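# Place tan bar as lower right stroke of digit 6

## Task

Put one tan bar down flat on the table with its long axis running toward and away from the robot. Its far end must rest against the near face of the yellow middle bar at that bar's right end, and the right edges of the two bars must line up, forming the lower right stroke of a 6. Nothing else may be disturbed, and at the end the robot must not be touching any bar.

## Robot and tools

Robot: two arms, left_arm and right_arm, each with a two-finger gripper. Each command row always carries 14 numbers, 7 per arm, even if only one arm should move: dx, dy, dz, rx, ry, rz, opening for left_arm, then the same seven for right_arm.

Frames: results use one scene frame. Its origin is at table-top height, halfway between the two nominal bases. +x points out over the table, +z up, and left_arm sits on the +y side (arm names do not match image sides). Calibrated bases: left_arm at (-0.009, +0.292, 0) m, right_arm at (-0.006, -0.237, 0) m, both turned only slightly about z. A camera stand stands behind the arms. In each gripper's own frame the fingers point along +z and separate along y. end_effector_position is the point between the finger pads, about 1 cm short of the tips. Reported positions and orientations can be a few cm off, more at long reach.

Motion numbers: dx..rz are offsets, not poses. They count from that arm's current Hand target (shown in each result) and are expressed in the Hand target's own axes, not the scene frame. Each value is in [-1, 1]; 1.0 equals 0.6 m for dx, dy, dz and 180 degrees for rotation. rx, ry, rz form one rotation vector. Sending all six as 0 re-commands the existing Hand target; repeating a nonzero offset moves further. opening is absolute: +1 fully open (0.094 m), -1 closed.

execute_actions(actions, cameras): actions is a list holding at most one item. An empty list just reports state (and pictures). An action {"rows": [...], "steps": n} has 1 to 15 rows, steps up to 15 (default 15, at least 10), each step 1/30 s. Every row is measured from the Hand target at the start of that action, not from the previous row; the last row repeats to fill the steps. The result arrives 10 steps before the action finishes, and those steps run while you think. A wait item {"steps": n} (max 300) returns once that many steps have passed since the last result. Pictures come only for an empty list or when cameras names them. A refused call sends nothing.

move(target, speed, blend, blocking, cameras): target is one 14-number row or a list of up to 15 rows, all offsets from the same Hand targets. The gripper follows a straight path; paths for both arms end together, take at least 0.5 s and are cut off at 10 s. speed in m/s, 0.002 to 2.9, default 0.25 (turns limited to twice that in rad/s); one value or one per target. blend in m rounds corners between listed targets. blocking=false returns about 0.5 s after start. Openings of the first target are sent at once; later ones on arrival. The result adds a move: line with the ending (done, off_target, moving, held, fault) and limits (paced = clipped pose, held = steps withheld). done means at rest within 10 mm and 2 degrees; neither done nor off_target tells you about contact.

wait(seconds 0 to 10) lets things run, ending early if a move finishes. stop brakes a running move (fingers keep moving). zoom_image(camera, region [x0,y0,x1,y1], at most 504x504 px) enlarges part of the latest image of cam_head_left, cam_head_right, cam_high, cam_low, cam_left_wrist or cam_right_wrist. read_manual gives only URDF licence text. finished_scene(scene) ends the current scene, given its number, and cannot be reversed.

Result lines: end_effector_position (m) and end_effector_quat_wxyz per arm; Hand target; Joint positions (last number is finger opening in m); Joint velocities, described as within noise when the arm is still; Joint torques (include gravity, noisy, joints 1 to 3 wrap at 28 N m); grip_measured on the command scale (up to about 2.7 mm wide when empty, a few mm narrower than a squeezed part); grip_effort_nm (negative = closing, not a pad force). MOTOR HOT appears at 75 C; at 90 C the arm folds and idles.

Behaviour: orientation commands are clipped to 40 degrees from the measured one per step. Friction and gravity can leave the gripper a few cm off target without any contact; if so, send the remaining distance as an offset. Avoid paths near an arm's own base, and keep the grippers, wrist cameras and their cables away from each other and from objects. To release, command an opening well above grip_measured; to end a push, command the target back past the gripper.

Avoid: dropping parts or releasing them while moving, anything leaving the table, fast contacts, hard presses, collisions between arms, stretched or straining arms that heat motors, and disturbing the other bars. Move slowly near contact and finish with both grippers clear of all bars.

Each tool is called after "Call:" as name(argument=value, ...), one argument or row to a line, values as JSON.

## Session

Call:
execute_actions(
  actions=[],
  cameras=["all"],
)

Call:
zoom_image(
  camera="cam_high",
  region=[230, 200, 430, 400],
)

Call:
zoom_image(
  camera="cam_head_left",
  region=[200, 180, 380, 300],
)

Scene clock: 0.00 s of 4000.00 s.
left_arm: end_effector_position=(+0.3826, +0.3089, +0.1205) grip_measured=+1.000 grip_effort_nm=n/a end_effector_quat_wxyz=(+0.626, -0.032, +0.777, +0.059) | right_arm: end_effector_position=(+0.3943, -0.2500, +0.1263) grip_measured=+1.000 grip_effort_nm=n/a end_effector_quat_wxyz=(+0.626, +0.037, +0.776, -0.069)
Joint positions: left_arm=[-0.059 1.521 0.303 1.005 -0.169 0.015 0.094] | right_arm=[0.073 1.53 0.349 0.968 0.215 -0.016 0.094]
Joint velocities: within noise
Joint torques (N m): no reading
Heat: left arm: 31 °C; right arm: 29 °C.
Hand target: left_arm +0.3837, +0.3089, +0.1226; +0.628, -0.033, +0.776, +0.058 | right_arm +0.3954, -0.2501, +0.1298; +0.629, +0.038, +0.773, -0.069
camera_calibration:
cam_left_wrist: T_world_to_cam=[[0.14722, -0.988075, -0.0450946, 0.256434], [-0.625871, -0.0577555, -0.777785, 0.385997], [0.765906, 0.142729, -0.626911, -0.171648], [0, 0, 0, 1]] pos_world=[0.335298, 0.300169, 0.204179]
cam_right_wrist: T_world_to_cam=[[-0.154719, -0.98501, 0.076266, -0.196517], [-0.60606, 0.0336644, -0.794706, 0.388315], [0.780227, -0.169178, -0.602184, -0.18162], [0, 0, 0, 1]] pos_world=[0.346641, -0.23737, 0.214215]

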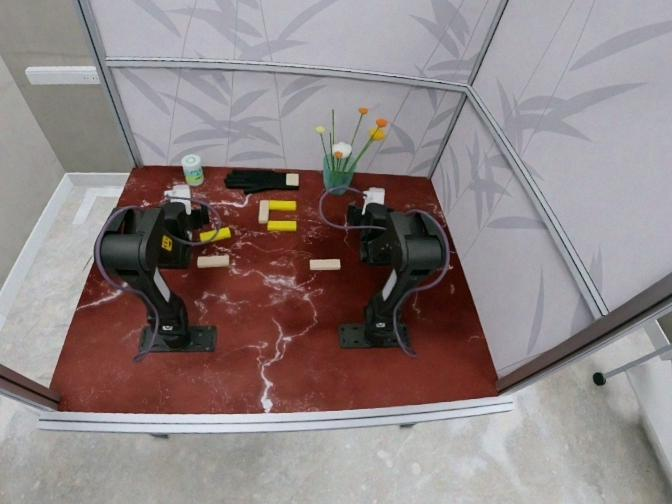

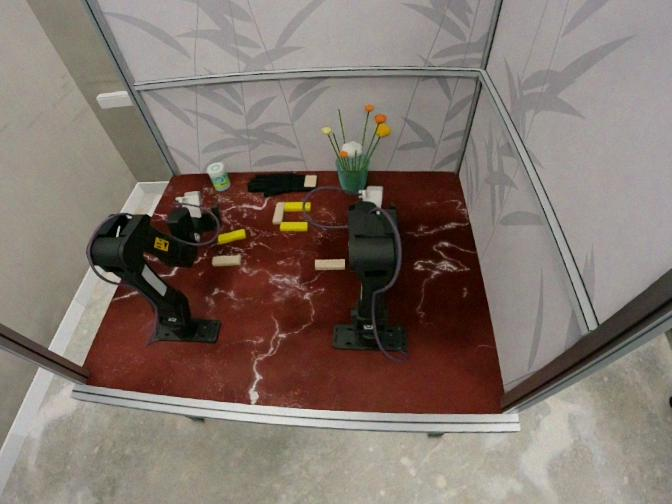

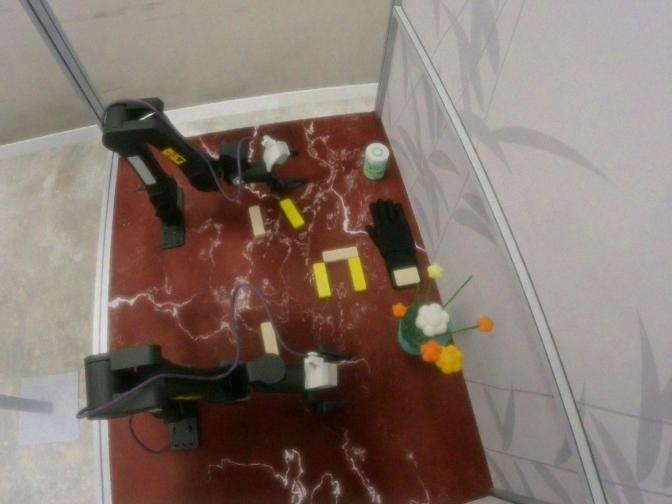

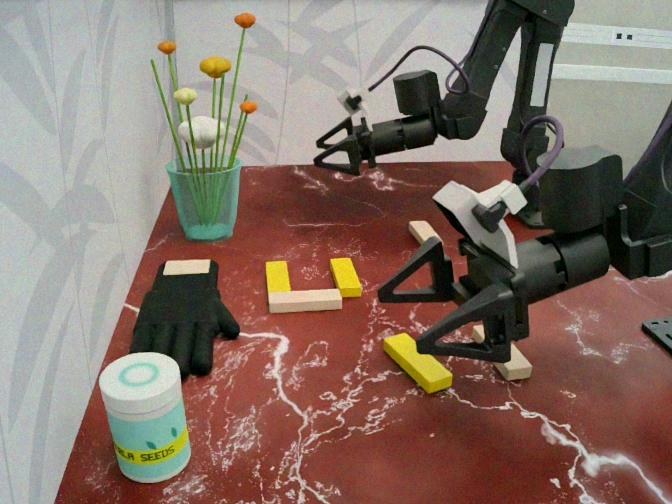

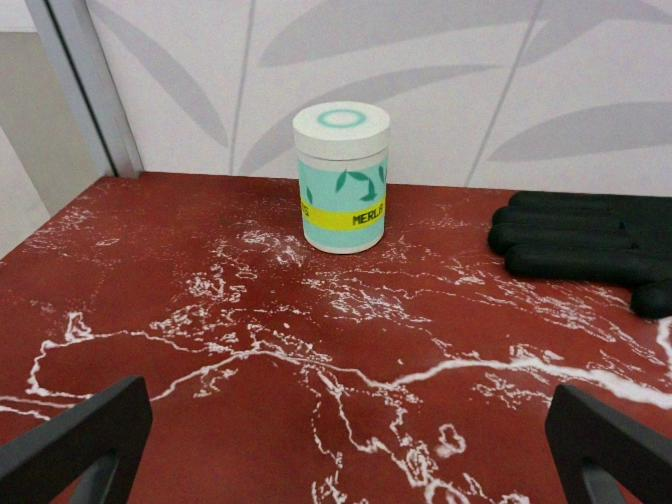

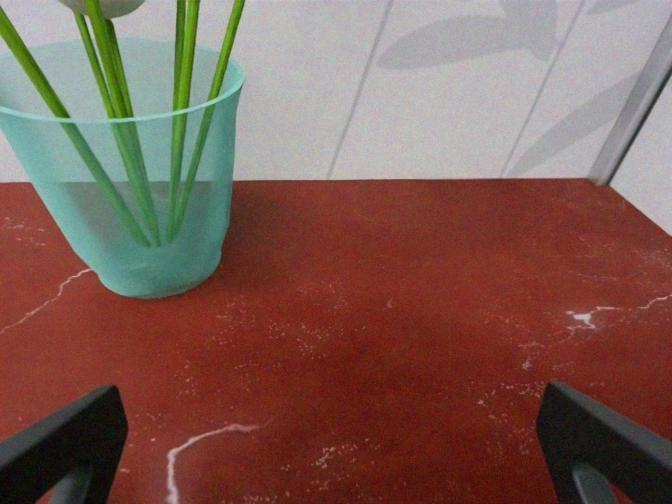

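Scaled by 2.520.

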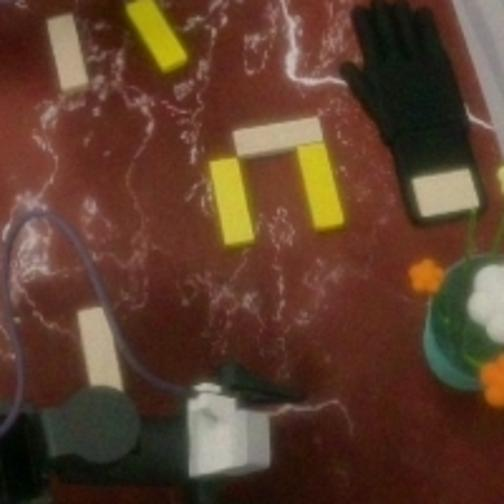

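Scaled by 2.800.

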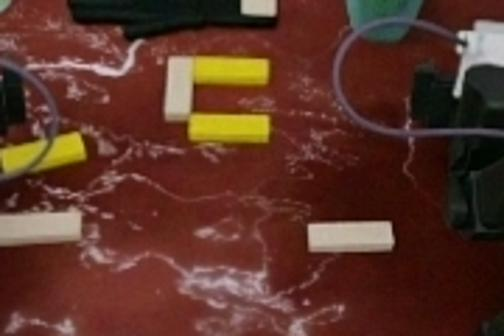

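Call:
move(
  target=[0,0,0,0,0,0,1,0.112,0.2058,-0.2798,-0.3828,0.2976,-0.4455,0.35],
  speed=0.45,
  cameras=["cam_right_wrist"],
)

Scene clock: 4.57 s of 4000.00 s.
left_arm: end_effector_position=(+0.3826, +0.3089, +0.1205) grip_measured=+1.000 grip_effort_nm=0.022 end_effector_quat_wxyz=(+0.626, -0.032, +0.777, +0.059) | right_arm: end_effector_position=(+0.2371, -0.1042, +0.0888) grip_measured=+0.352 grip_effort_nm=-0.061 end_effector_quat_wxyz=(-0.008, +0.713, -0.701, +0.001)
Joint positions: left_arm=[-0.059 1.521 0.303 1.005 -0.169 0.015 0.094] | right_arm=[0.506 1.588 1.175 -1.141 -0.002 -1.093 0.063]
Joint velocities: within noise
Joint torques (N m): left_arm=[-0.03 -5.3 5.53 1.78 -0.04 0.02] | right_arm=[0.14 -6.01 8.25 0.11 0.08 -0.12]
Heat: left arm: 32 °C; right arm: 30 °C.
Hand target: left_arm +0.3837, +0.3089, +0.1226; +0.628, -0.033, +0.776, +0.058 | right_arm +0.2372, -0.1040, +0.0903; +0.000, +0.718, -0.696, +0.000
Off the commanded pose: left_arm 0.002 m, 0 deg | right_arm 0.001 m, 1 deg.
Kept back: nothing.
move: done
camera_calibration:
cam_right_wrist: T_world_to_cam=[[0.999189, 0.0296269, 0.0272572, -0.237946], [0.0155585, -0.908639, 0.417293, -0.0949088], [0.03713, -0.416531, -0.908363, 0.120778], [0, 0, 0, 1]] pos_world=[0.234745, -0.0288803, 0.155801]
Images, in order (width x height): cam_right_wrist 672x504.

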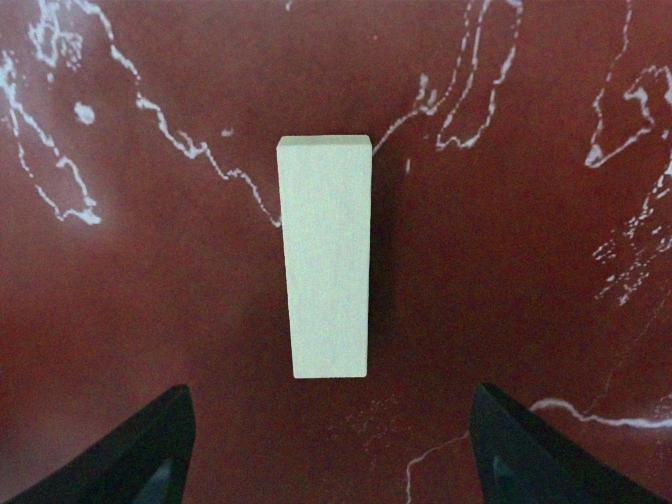

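Call:
move(
  target=[
    [0,0,0,0,0,0,1,-0.0025,-0.0017,0.1267,0,0,-0.004,0.35],
    [0,0,0,0,0,0,1,-0.0025,-0.0017,0.1267,0,0,-0.004,-0.8],
  ],
  speed=0.2,
  cameras=["cam_right_wrist"],
)

Scene clock: 7.67 s of 4000.00 s.
left_arm: end_effector_position=(+0.3826, +0.3089, +0.1205) grip_measured=+1.000 grip_effort_nm=0.017 end_effector_quat_wxyz=(+0.626, -0.032, +0.777, +0.059) | right_arm: end_effector_position=(+0.2376, -0.1044, +0.0187) grip_measured=-0.399 grip_effort_nm=-1.238 end_effector_quat_wxyz=(-0.001, +0.717, -0.697, +0.000)
Joint positions: left_arm=[-0.059 1.521 0.303 1.005 -0.169 0.015 0.094] | right_arm=[0.506 1.689 0.991 -0.872 -0.001 -1.103 0.028]
Joint velocities: within noise
Joint torques (N m): left_arm=[-0.08 -5.24 5.61 1.77 -0.02 0.03] | right_arm=[0.46 -6.61 5.35 0.5 0.06 -0.11]
Heat: left arm: 33 °C; right arm: 30 °C.
Hand target: left_arm +0.3837, +0.3089, +0.1226; +0.628, -0.033, +0.776, +0.058 | right_arm +0.2381, -0.1025, +0.0142; +0.000, +0.722, -0.692, +0.000
Off the commanded pose: left_arm 0.002 m, 0 deg | right_arm 0.005 m, 1 deg.
Kept back: nothing.
move: done
camera_calibration:
cam_right_wrist: T_world_to_cam=[[0.999099, 0.0401313, 0.013779, -0.235067], [0.0304603, -0.904435, 0.425522, -0.069052], [0.0295389, -0.42472, -0.904843, 0.0578494], [0, 0, 0, 1]] pos_world=[0.23525, -0.0284498, 0.0849668]
Images, in order (width x height): cam_right_wrist 672x504.

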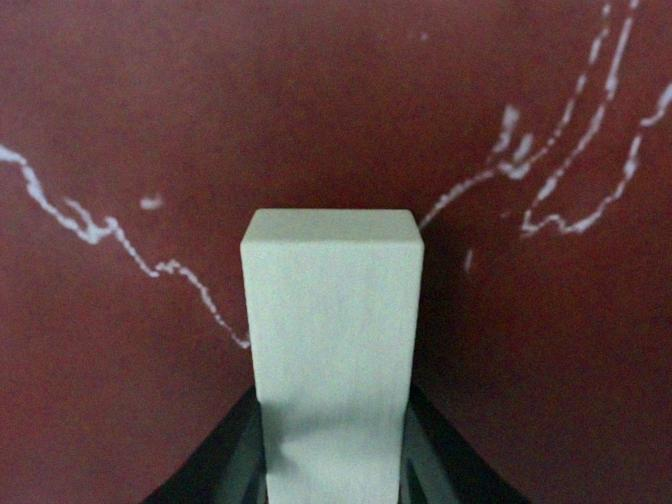

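Call:
move(
  target=[
    [0,0,0,0,0,0,1,0,0,-0.08,0,0,0,-0.8],
    [0,0,0,0,0,0,1,-0.15,-0.12,-0.08,0,0,0.48,-0.8],
    [0,0,0,0,0,0,1,-0.1633,-0.142,-0.0467,0,0,0.5235,-0.8],
  ],
  speed=[0.2,0.45,0.2],
  blend=[0.03,0.02,0],
  cameras=["cam_right_wrist","cam_low"],
)

Scene clock: 11.23 s of 4000.00 s.
left_arm: end_effector_position=(+0.3826, +0.3089, +0.1205) grip_measured=+1.000 grip_effort_nm=0.017 end_effector_quat_wxyz=(+0.626, -0.032, +0.777, +0.059) | right_arm: end_effector_position=(+0.3166, -0.0045, +0.0449) grip_measured=-0.395 grip_effort_nm=-1.023 end_effector_quat_wxyz=(+0.001, +0.011, +1.000, +0.001)
Joint positions: left_arm=[-0.059 1.521 0.303 1.005 -0.169 0.015 0.094] | right_arm=[0.633 2.087 1.636 -1.116 -0.001 0.644 0.028]
Joint velocities: within noise
Joint torques (N m): left_arm=[-0.05 -5.26 5.6 1.76 -0.01 0.03] | right_arm=[0.32 -10.54 8.2 0.25 0.03 0.1]
Heat: left arm: 33 °C; right arm: 31 °C.
Hand target: left_arm +0.3837, +0.3089, +0.1226; +0.628, -0.033, +0.776, +0.058 | right_arm +0.3191, -0.0010, +0.0422; +0.000, +0.016, +1.000, +0.000
Off the commanded pose: left_arm 0.002 m, 0 deg | right_arm 0.005 m, 1 deg.
Kept back: nothing.
move: done; blend cut to 0.024 m at target 1
camera_calibration:
cam_right_wrist: T_world_to_cam=[[-0.00917347, -0.999903, 0.0104645, -0.0036957], [-0.905671, 0.0127441, 0.423789, 0.308204], [-0.423881, -0.00558975, -0.9057, 0.267138], [0, 0, 0, 1]] pos_world=[0.392333, -0.00612989, 0.111373]
Images, in order (width x height): cam_low 672x504, cam_right_wrist 672x504.

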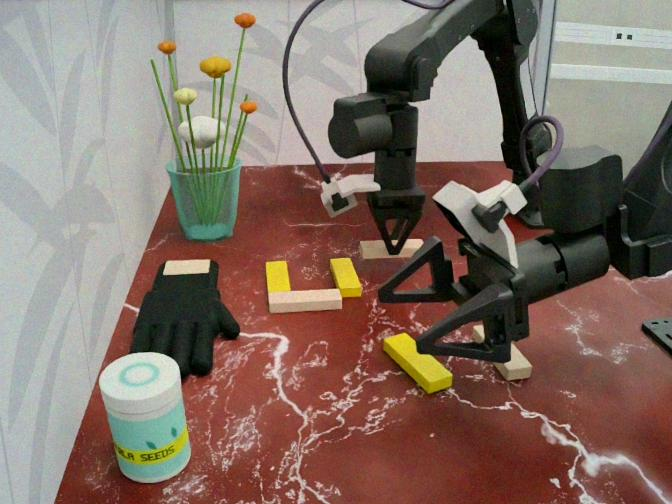

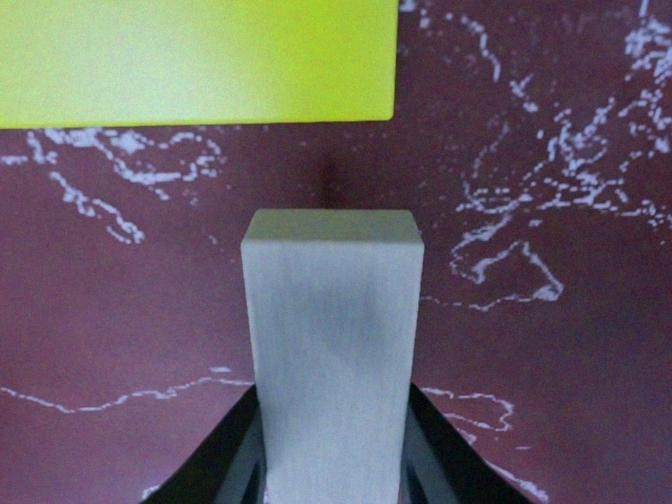

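Call:
move(
  target=[0,0,0,0,0,0,1,-0.0183,0.0024,0.0395,0,0,-0.0067,-0.8],
  speed=0.12,
  cameras=["cam_right_wrist","cam_low"],
)

Scene clock: 12.83 s of 4000.00 s.
left_arm: end_effector_position=(+0.3826, +0.3089, +0.1205) grip_measured=+1.000 grip_effort_nm=0.017 end_effector_quat_wxyz=(+0.626, -0.032, +0.777, +0.059) | right_arm: end_effector_position=(+0.3213, -0.0037, +0.0227) grip_measured=-0.395 grip_effort_nm=-1.013 end_effector_quat_wxyz=(-0.007, +0.008, +1.000, -0.005)
Joint positions: left_arm=[-0.059 1.521 0.303 1.005 -0.169 0.015 0.094] | right_arm=[0.628 2.145 1.636 -1.079 -0.001 0.632 0.028]
Joint velocities: within noise
Joint torques (N m): left_arm=[-0.01 -5.19 5.57 1.77 -0.03 0.02] | right_arm=[-0.46 -10.86 7.88 0.46 0.02 -0.11]
Heat: left arm: 33 °C; right arm: 32 °C.
Hand target: left_arm +0.3837, +0.3089, +0.1226; +0.628, -0.033, +0.776, +0.058 | right_arm +0.3301, +0.0002, +0.0185; +0.000, +0.005, +1.000, +0.000
Off the commanded pose: left_arm 0.002 m, 0 deg | right_arm 0.010 m, 1 deg.
Kept back: nothing.
move: done
camera_calibration:
cam_right_wrist: T_world_to_cam=[[-0.00245035, -0.99973, 0.0231171, -0.00512267], [-0.898125, 0.0123655, 0.439565, 0.319073], [-0.439733, -0.0196849, -0.897913, 0.253867], [0, 0, 0, 1]] pos_world=[0.398188, -0.00406944, 0.0878151]
Images, in order (width x height): cam_low 672x504, cam_right_wrist 672x504.

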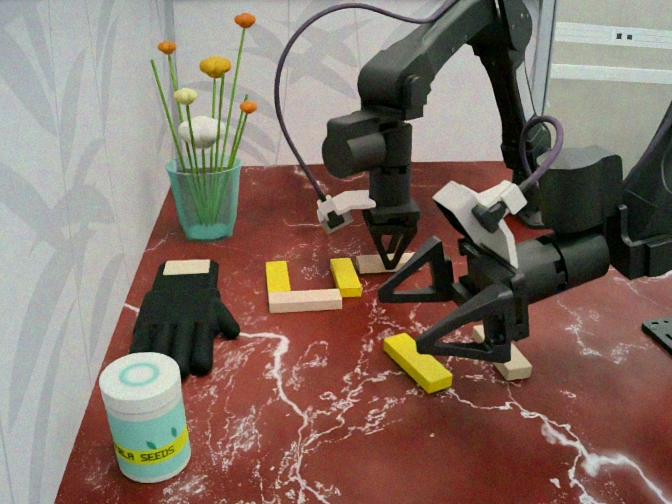

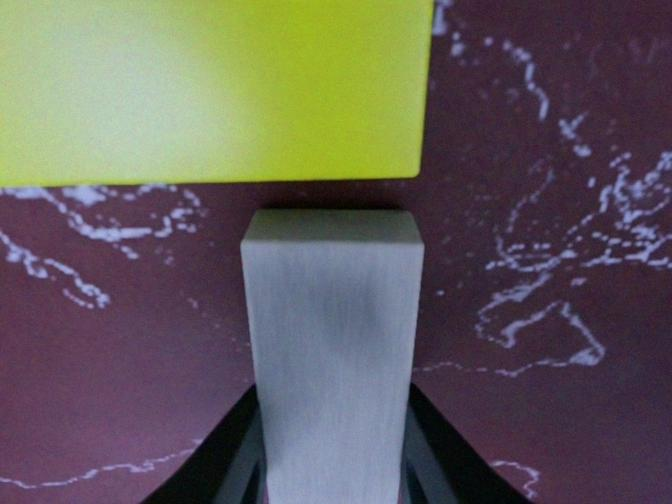

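Call:
move(
  target=[0,0,0,0,0,0,1,-0.0125,-0.0012,0,0,0,-0.007,-0.8],
  speed=0.06,
  cameras=["cam_right_wrist","cam_low"],
)

Scene clock: 14.07 s of 4000.00 s.
left_arm: end_effector_position=(+0.3826, +0.3089, +0.1205) grip_measured=+1.000 grip_effort_nm=0.012 end_effector_quat_wxyz=(+0.626, -0.032, +0.777, +0.059) | right_arm: end_effector_position=(+0.3312, -0.0027, +0.0236) grip_measured=-0.395 grip_effort_nm=-1.013 end_effector_quat_wxyz=(-0.001, -0.003, +1.000, +0.000)
Joint positions: left_arm=[-0.059 1.521 0.303 1.005 -0.169 0.015 0.094] | right_arm=[0.616 2.163 1.668 -1.078 -0.001 0.6 0.028]
Joint velocities: within noise
Joint torques (N m): left_arm=[-0.05 -5.22 5.59 1.77 -0.01 -0.01] | right_arm=[-0.49 -10.71 8.24 0.34 0.07 -0.08]
Heat: left arm: 34 °C; right arm: 32 °C.
Hand target: left_arm +0.3837, +0.3089, +0.1226; +0.628, -0.033, +0.776, +0.058 | right_arm +0.3375, -0.0007, +0.0185; +0.000, -0.006, +1.000, +0.000
Off the commanded pose: left_arm 0.002 m, 0 deg | right_arm 0.008 m, 0 deg.
Kept back: nothing.
move: done
camera_calibration:
cam_right_wrist: T_world_to_cam=[[0.0179492, -0.999741, 0.0139575, -0.0105885], [-0.903619, -0.010245, 0.428215, 0.329681], [-0.427961, -0.0202984, -0.903569, 0.255302], [0, 0, 0, 1]] pos_world=[0.407355, -0.0020259, 0.0896566]
Images, in order (width x height): cam_low 672x504, cam_right_wrist 672x504.

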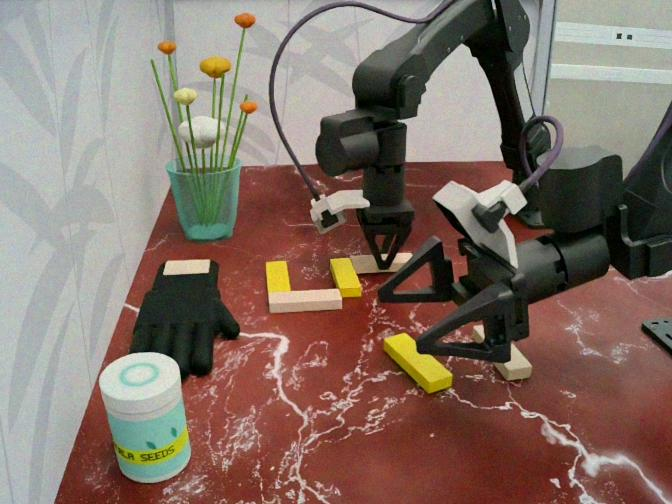

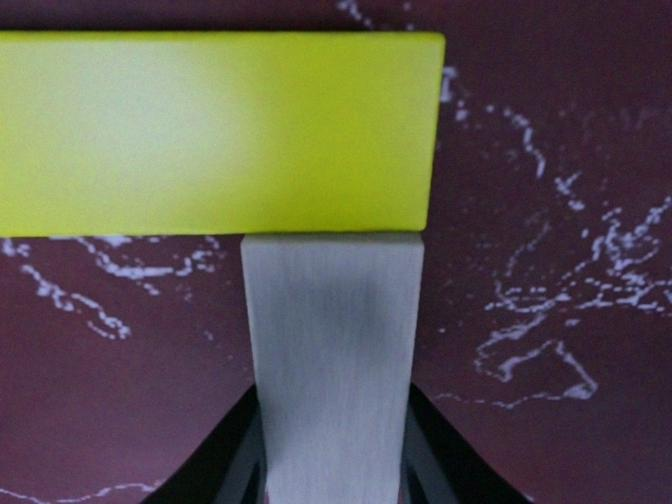

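Call:
move(
  target=[0,0,0,0,0,0,1,-0.002,-0.003,0.011,0,0,-0.0045,-0.8],
  speed=0.06,
  cameras=["cam_right_wrist","cam_low"],
)

Call:
zoom_image(
  camera="cam_low",
  region=[250, 200, 430, 330],
)

Scene clock: 15.27 s of 4000.00 s.
left_arm: end_effector_position=(+0.3826, +0.3089, +0.1205) grip_measured=+1.000 grip_effort_nm=0.017 end_effector_quat_wxyz=(+0.626, -0.032, +0.777, +0.059) | right_arm: end_effector_position=(+0.3326, -0.0038, +0.0209) grip_measured=-0.395 grip_effort_nm=-1.013 end_effector_quat_wxyz=(-0.002, -0.011, +1.000, -0.001)
Joint positions: left_arm=[-0.059 1.521 0.303 1.005 -0.169 0.015 0.094] | right_arm=[0.612 2.17 1.668 -1.074 -0.001 0.579 0.028]
Joint velocities: within noise
Joint torques (N m): left_arm=[0.01 -5.19 5.59 1.76 -0.03 0.02] | right_arm=[-0.62 -10.74 6.72 0.58 0.03 -0.08]
Heat: left arm: 34 °C; right arm: 32 °C.
Hand target: left_arm +0.3837, +0.3089, +0.1226; +0.628, -0.033, +0.776, +0.058 | right_arm +0.3388, -0.0025, +0.0119; +0.000, -0.013, +1.000, +0.000
Off the commanded pose: left_arm 0.002 m, 0 deg | right_arm 0.011 m, 0 deg.
Kept back: nothing.
move: off_target (right_arm)
camera_calibration:
cam_right_wrist: T_world_to_cam=[[0.0342857, -0.999297, 0.0151515, -0.0170985], [-0.902533, -0.0244471, 0.429926, 0.331631], [-0.429253, -0.0284151, -0.902737, 0.253859], [0, 0, 0, 1]] pos_world=[0.408864, -0.00176565, 0.0868504]
Images, in order (width x height): cam_low 672x504, cam_right_wrist 672x504.

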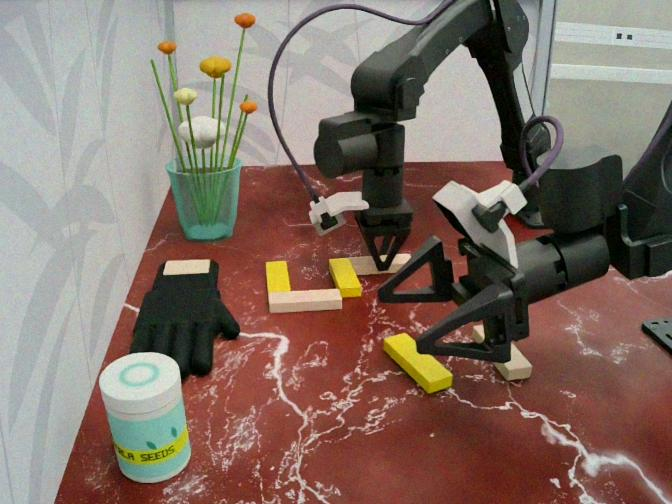

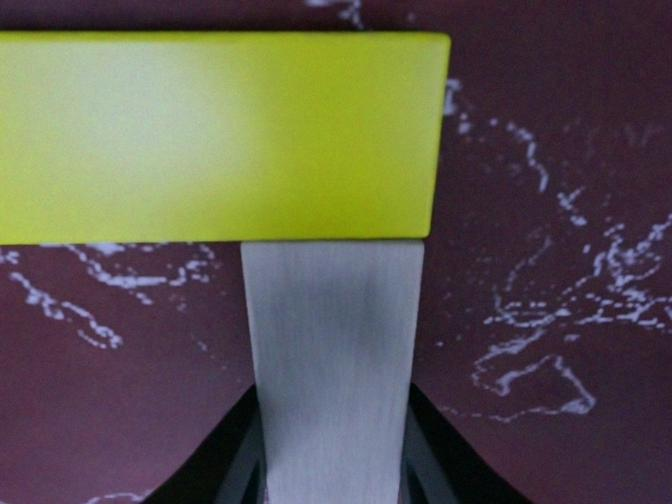

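Scaled by 2.800.

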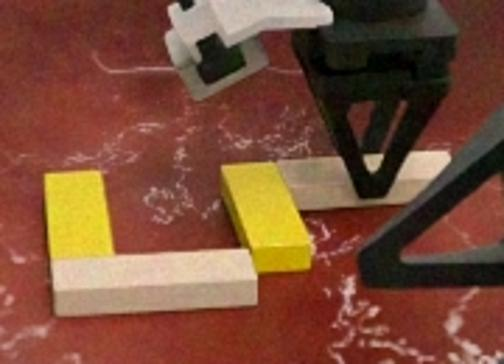

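Call:
move(
  target=[
    [0,0,0,0,0,0,1,0.0067,-0.003,-0.01,0,0,0,-0.8],
    [0,0,0,0,0,0,1,0.0067,-0.003,-0.01,0,0,0,0.2],
    [0,0,0,0,0,0,1,0.0067,-0.003,-0.01,0,0,0,0.2],
    [0,0,0,0,0,0,1,0.01,-0.003,-0.18,0,0,0,0.2],
  ],
  speed=[0.1,0.1,0.1,0.3],
  cameras=["cam_right_wrist","cam_low"],
)

Scene clock: 18.23 s of 4000.00 s.
left_arm: end_effector_position=(+0.3826, +0.3089, +0.1205) grip_measured=+1.000 grip_effort_nm=0.017 end_effector_quat_wxyz=(+0.626, -0.032, +0.777, +0.059) | right_arm: end_effector_position=(+0.3335, -0.0031, +0.1064) grip_measured=+0.198 grip_effort_nm=0.095 end_effector_quat_wxyz=(-0.008, -0.011, +1.000, -0.005)
Joint positions: left_arm=[-0.059 1.521 0.303 1.005 -0.169 0.015 0.094] | right_arm=[0.612 2.156 1.988 -1.422 -0.001 0.578 0.056]
Joint velocities: within noise
Joint torques (N m): left_arm=[-0.01 -5.18 5.52 1.76 0 0.02] | right_arm=[-0.23 -15.13 7.56 0.04 0.04 -0.06]
Heat: left arm: 34 °C; right arm: 34 °C.
Hand target: left_arm +0.3837, +0.3089, +0.1226; +0.628, -0.033, +0.776, +0.058 | right_arm +0.3329, -0.0044, +0.1200; +0.000, -0.013, +1.000, +0.000
Off the commanded pose: left_arm 0.002 m, 0 deg | right_arm 0.014 m, 1 deg.
Kept back: nothing.
move: off_target (right_arm)
camera_calibration:
cam_right_wrist: T_world_to_cam=[[0.035727, -0.999093, 0.0231684, -0.0191762], [-0.897119, -0.0218482, 0.441248, 0.292713], [-0.440342, -0.0365493, -0.897086, 0.334554], [0, 0, 0, 1]] pos_world=[0.410602, -0.000535835, 0.171409]
Images, in order (width x height): cam_low 672x504, cam_right_wrist 672x504.

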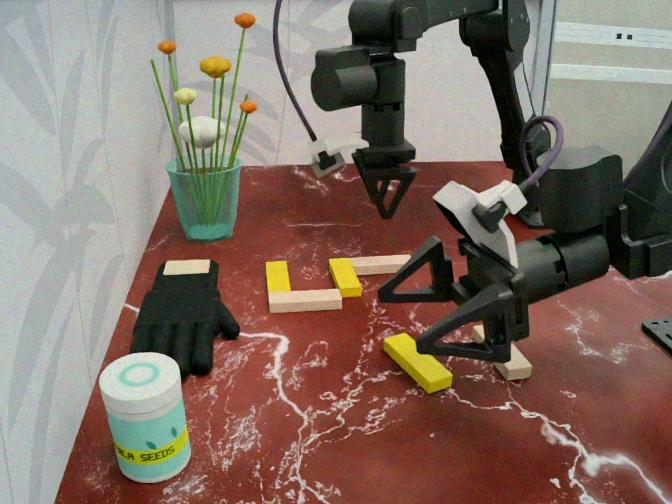

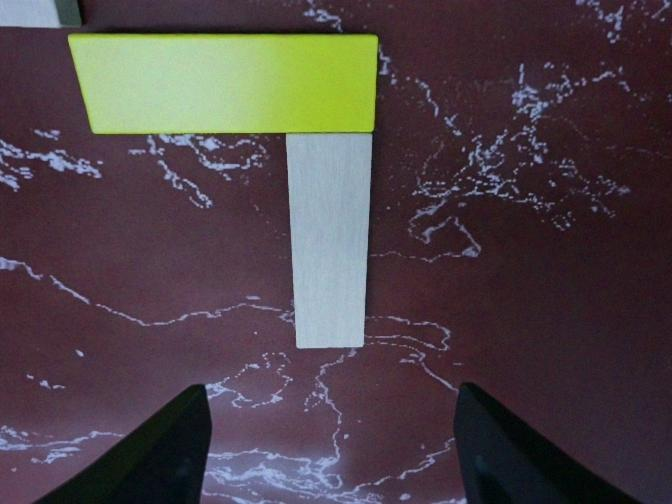

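Call:
finished_scene(
  scene=2,
)

The scene is finished: the task was done.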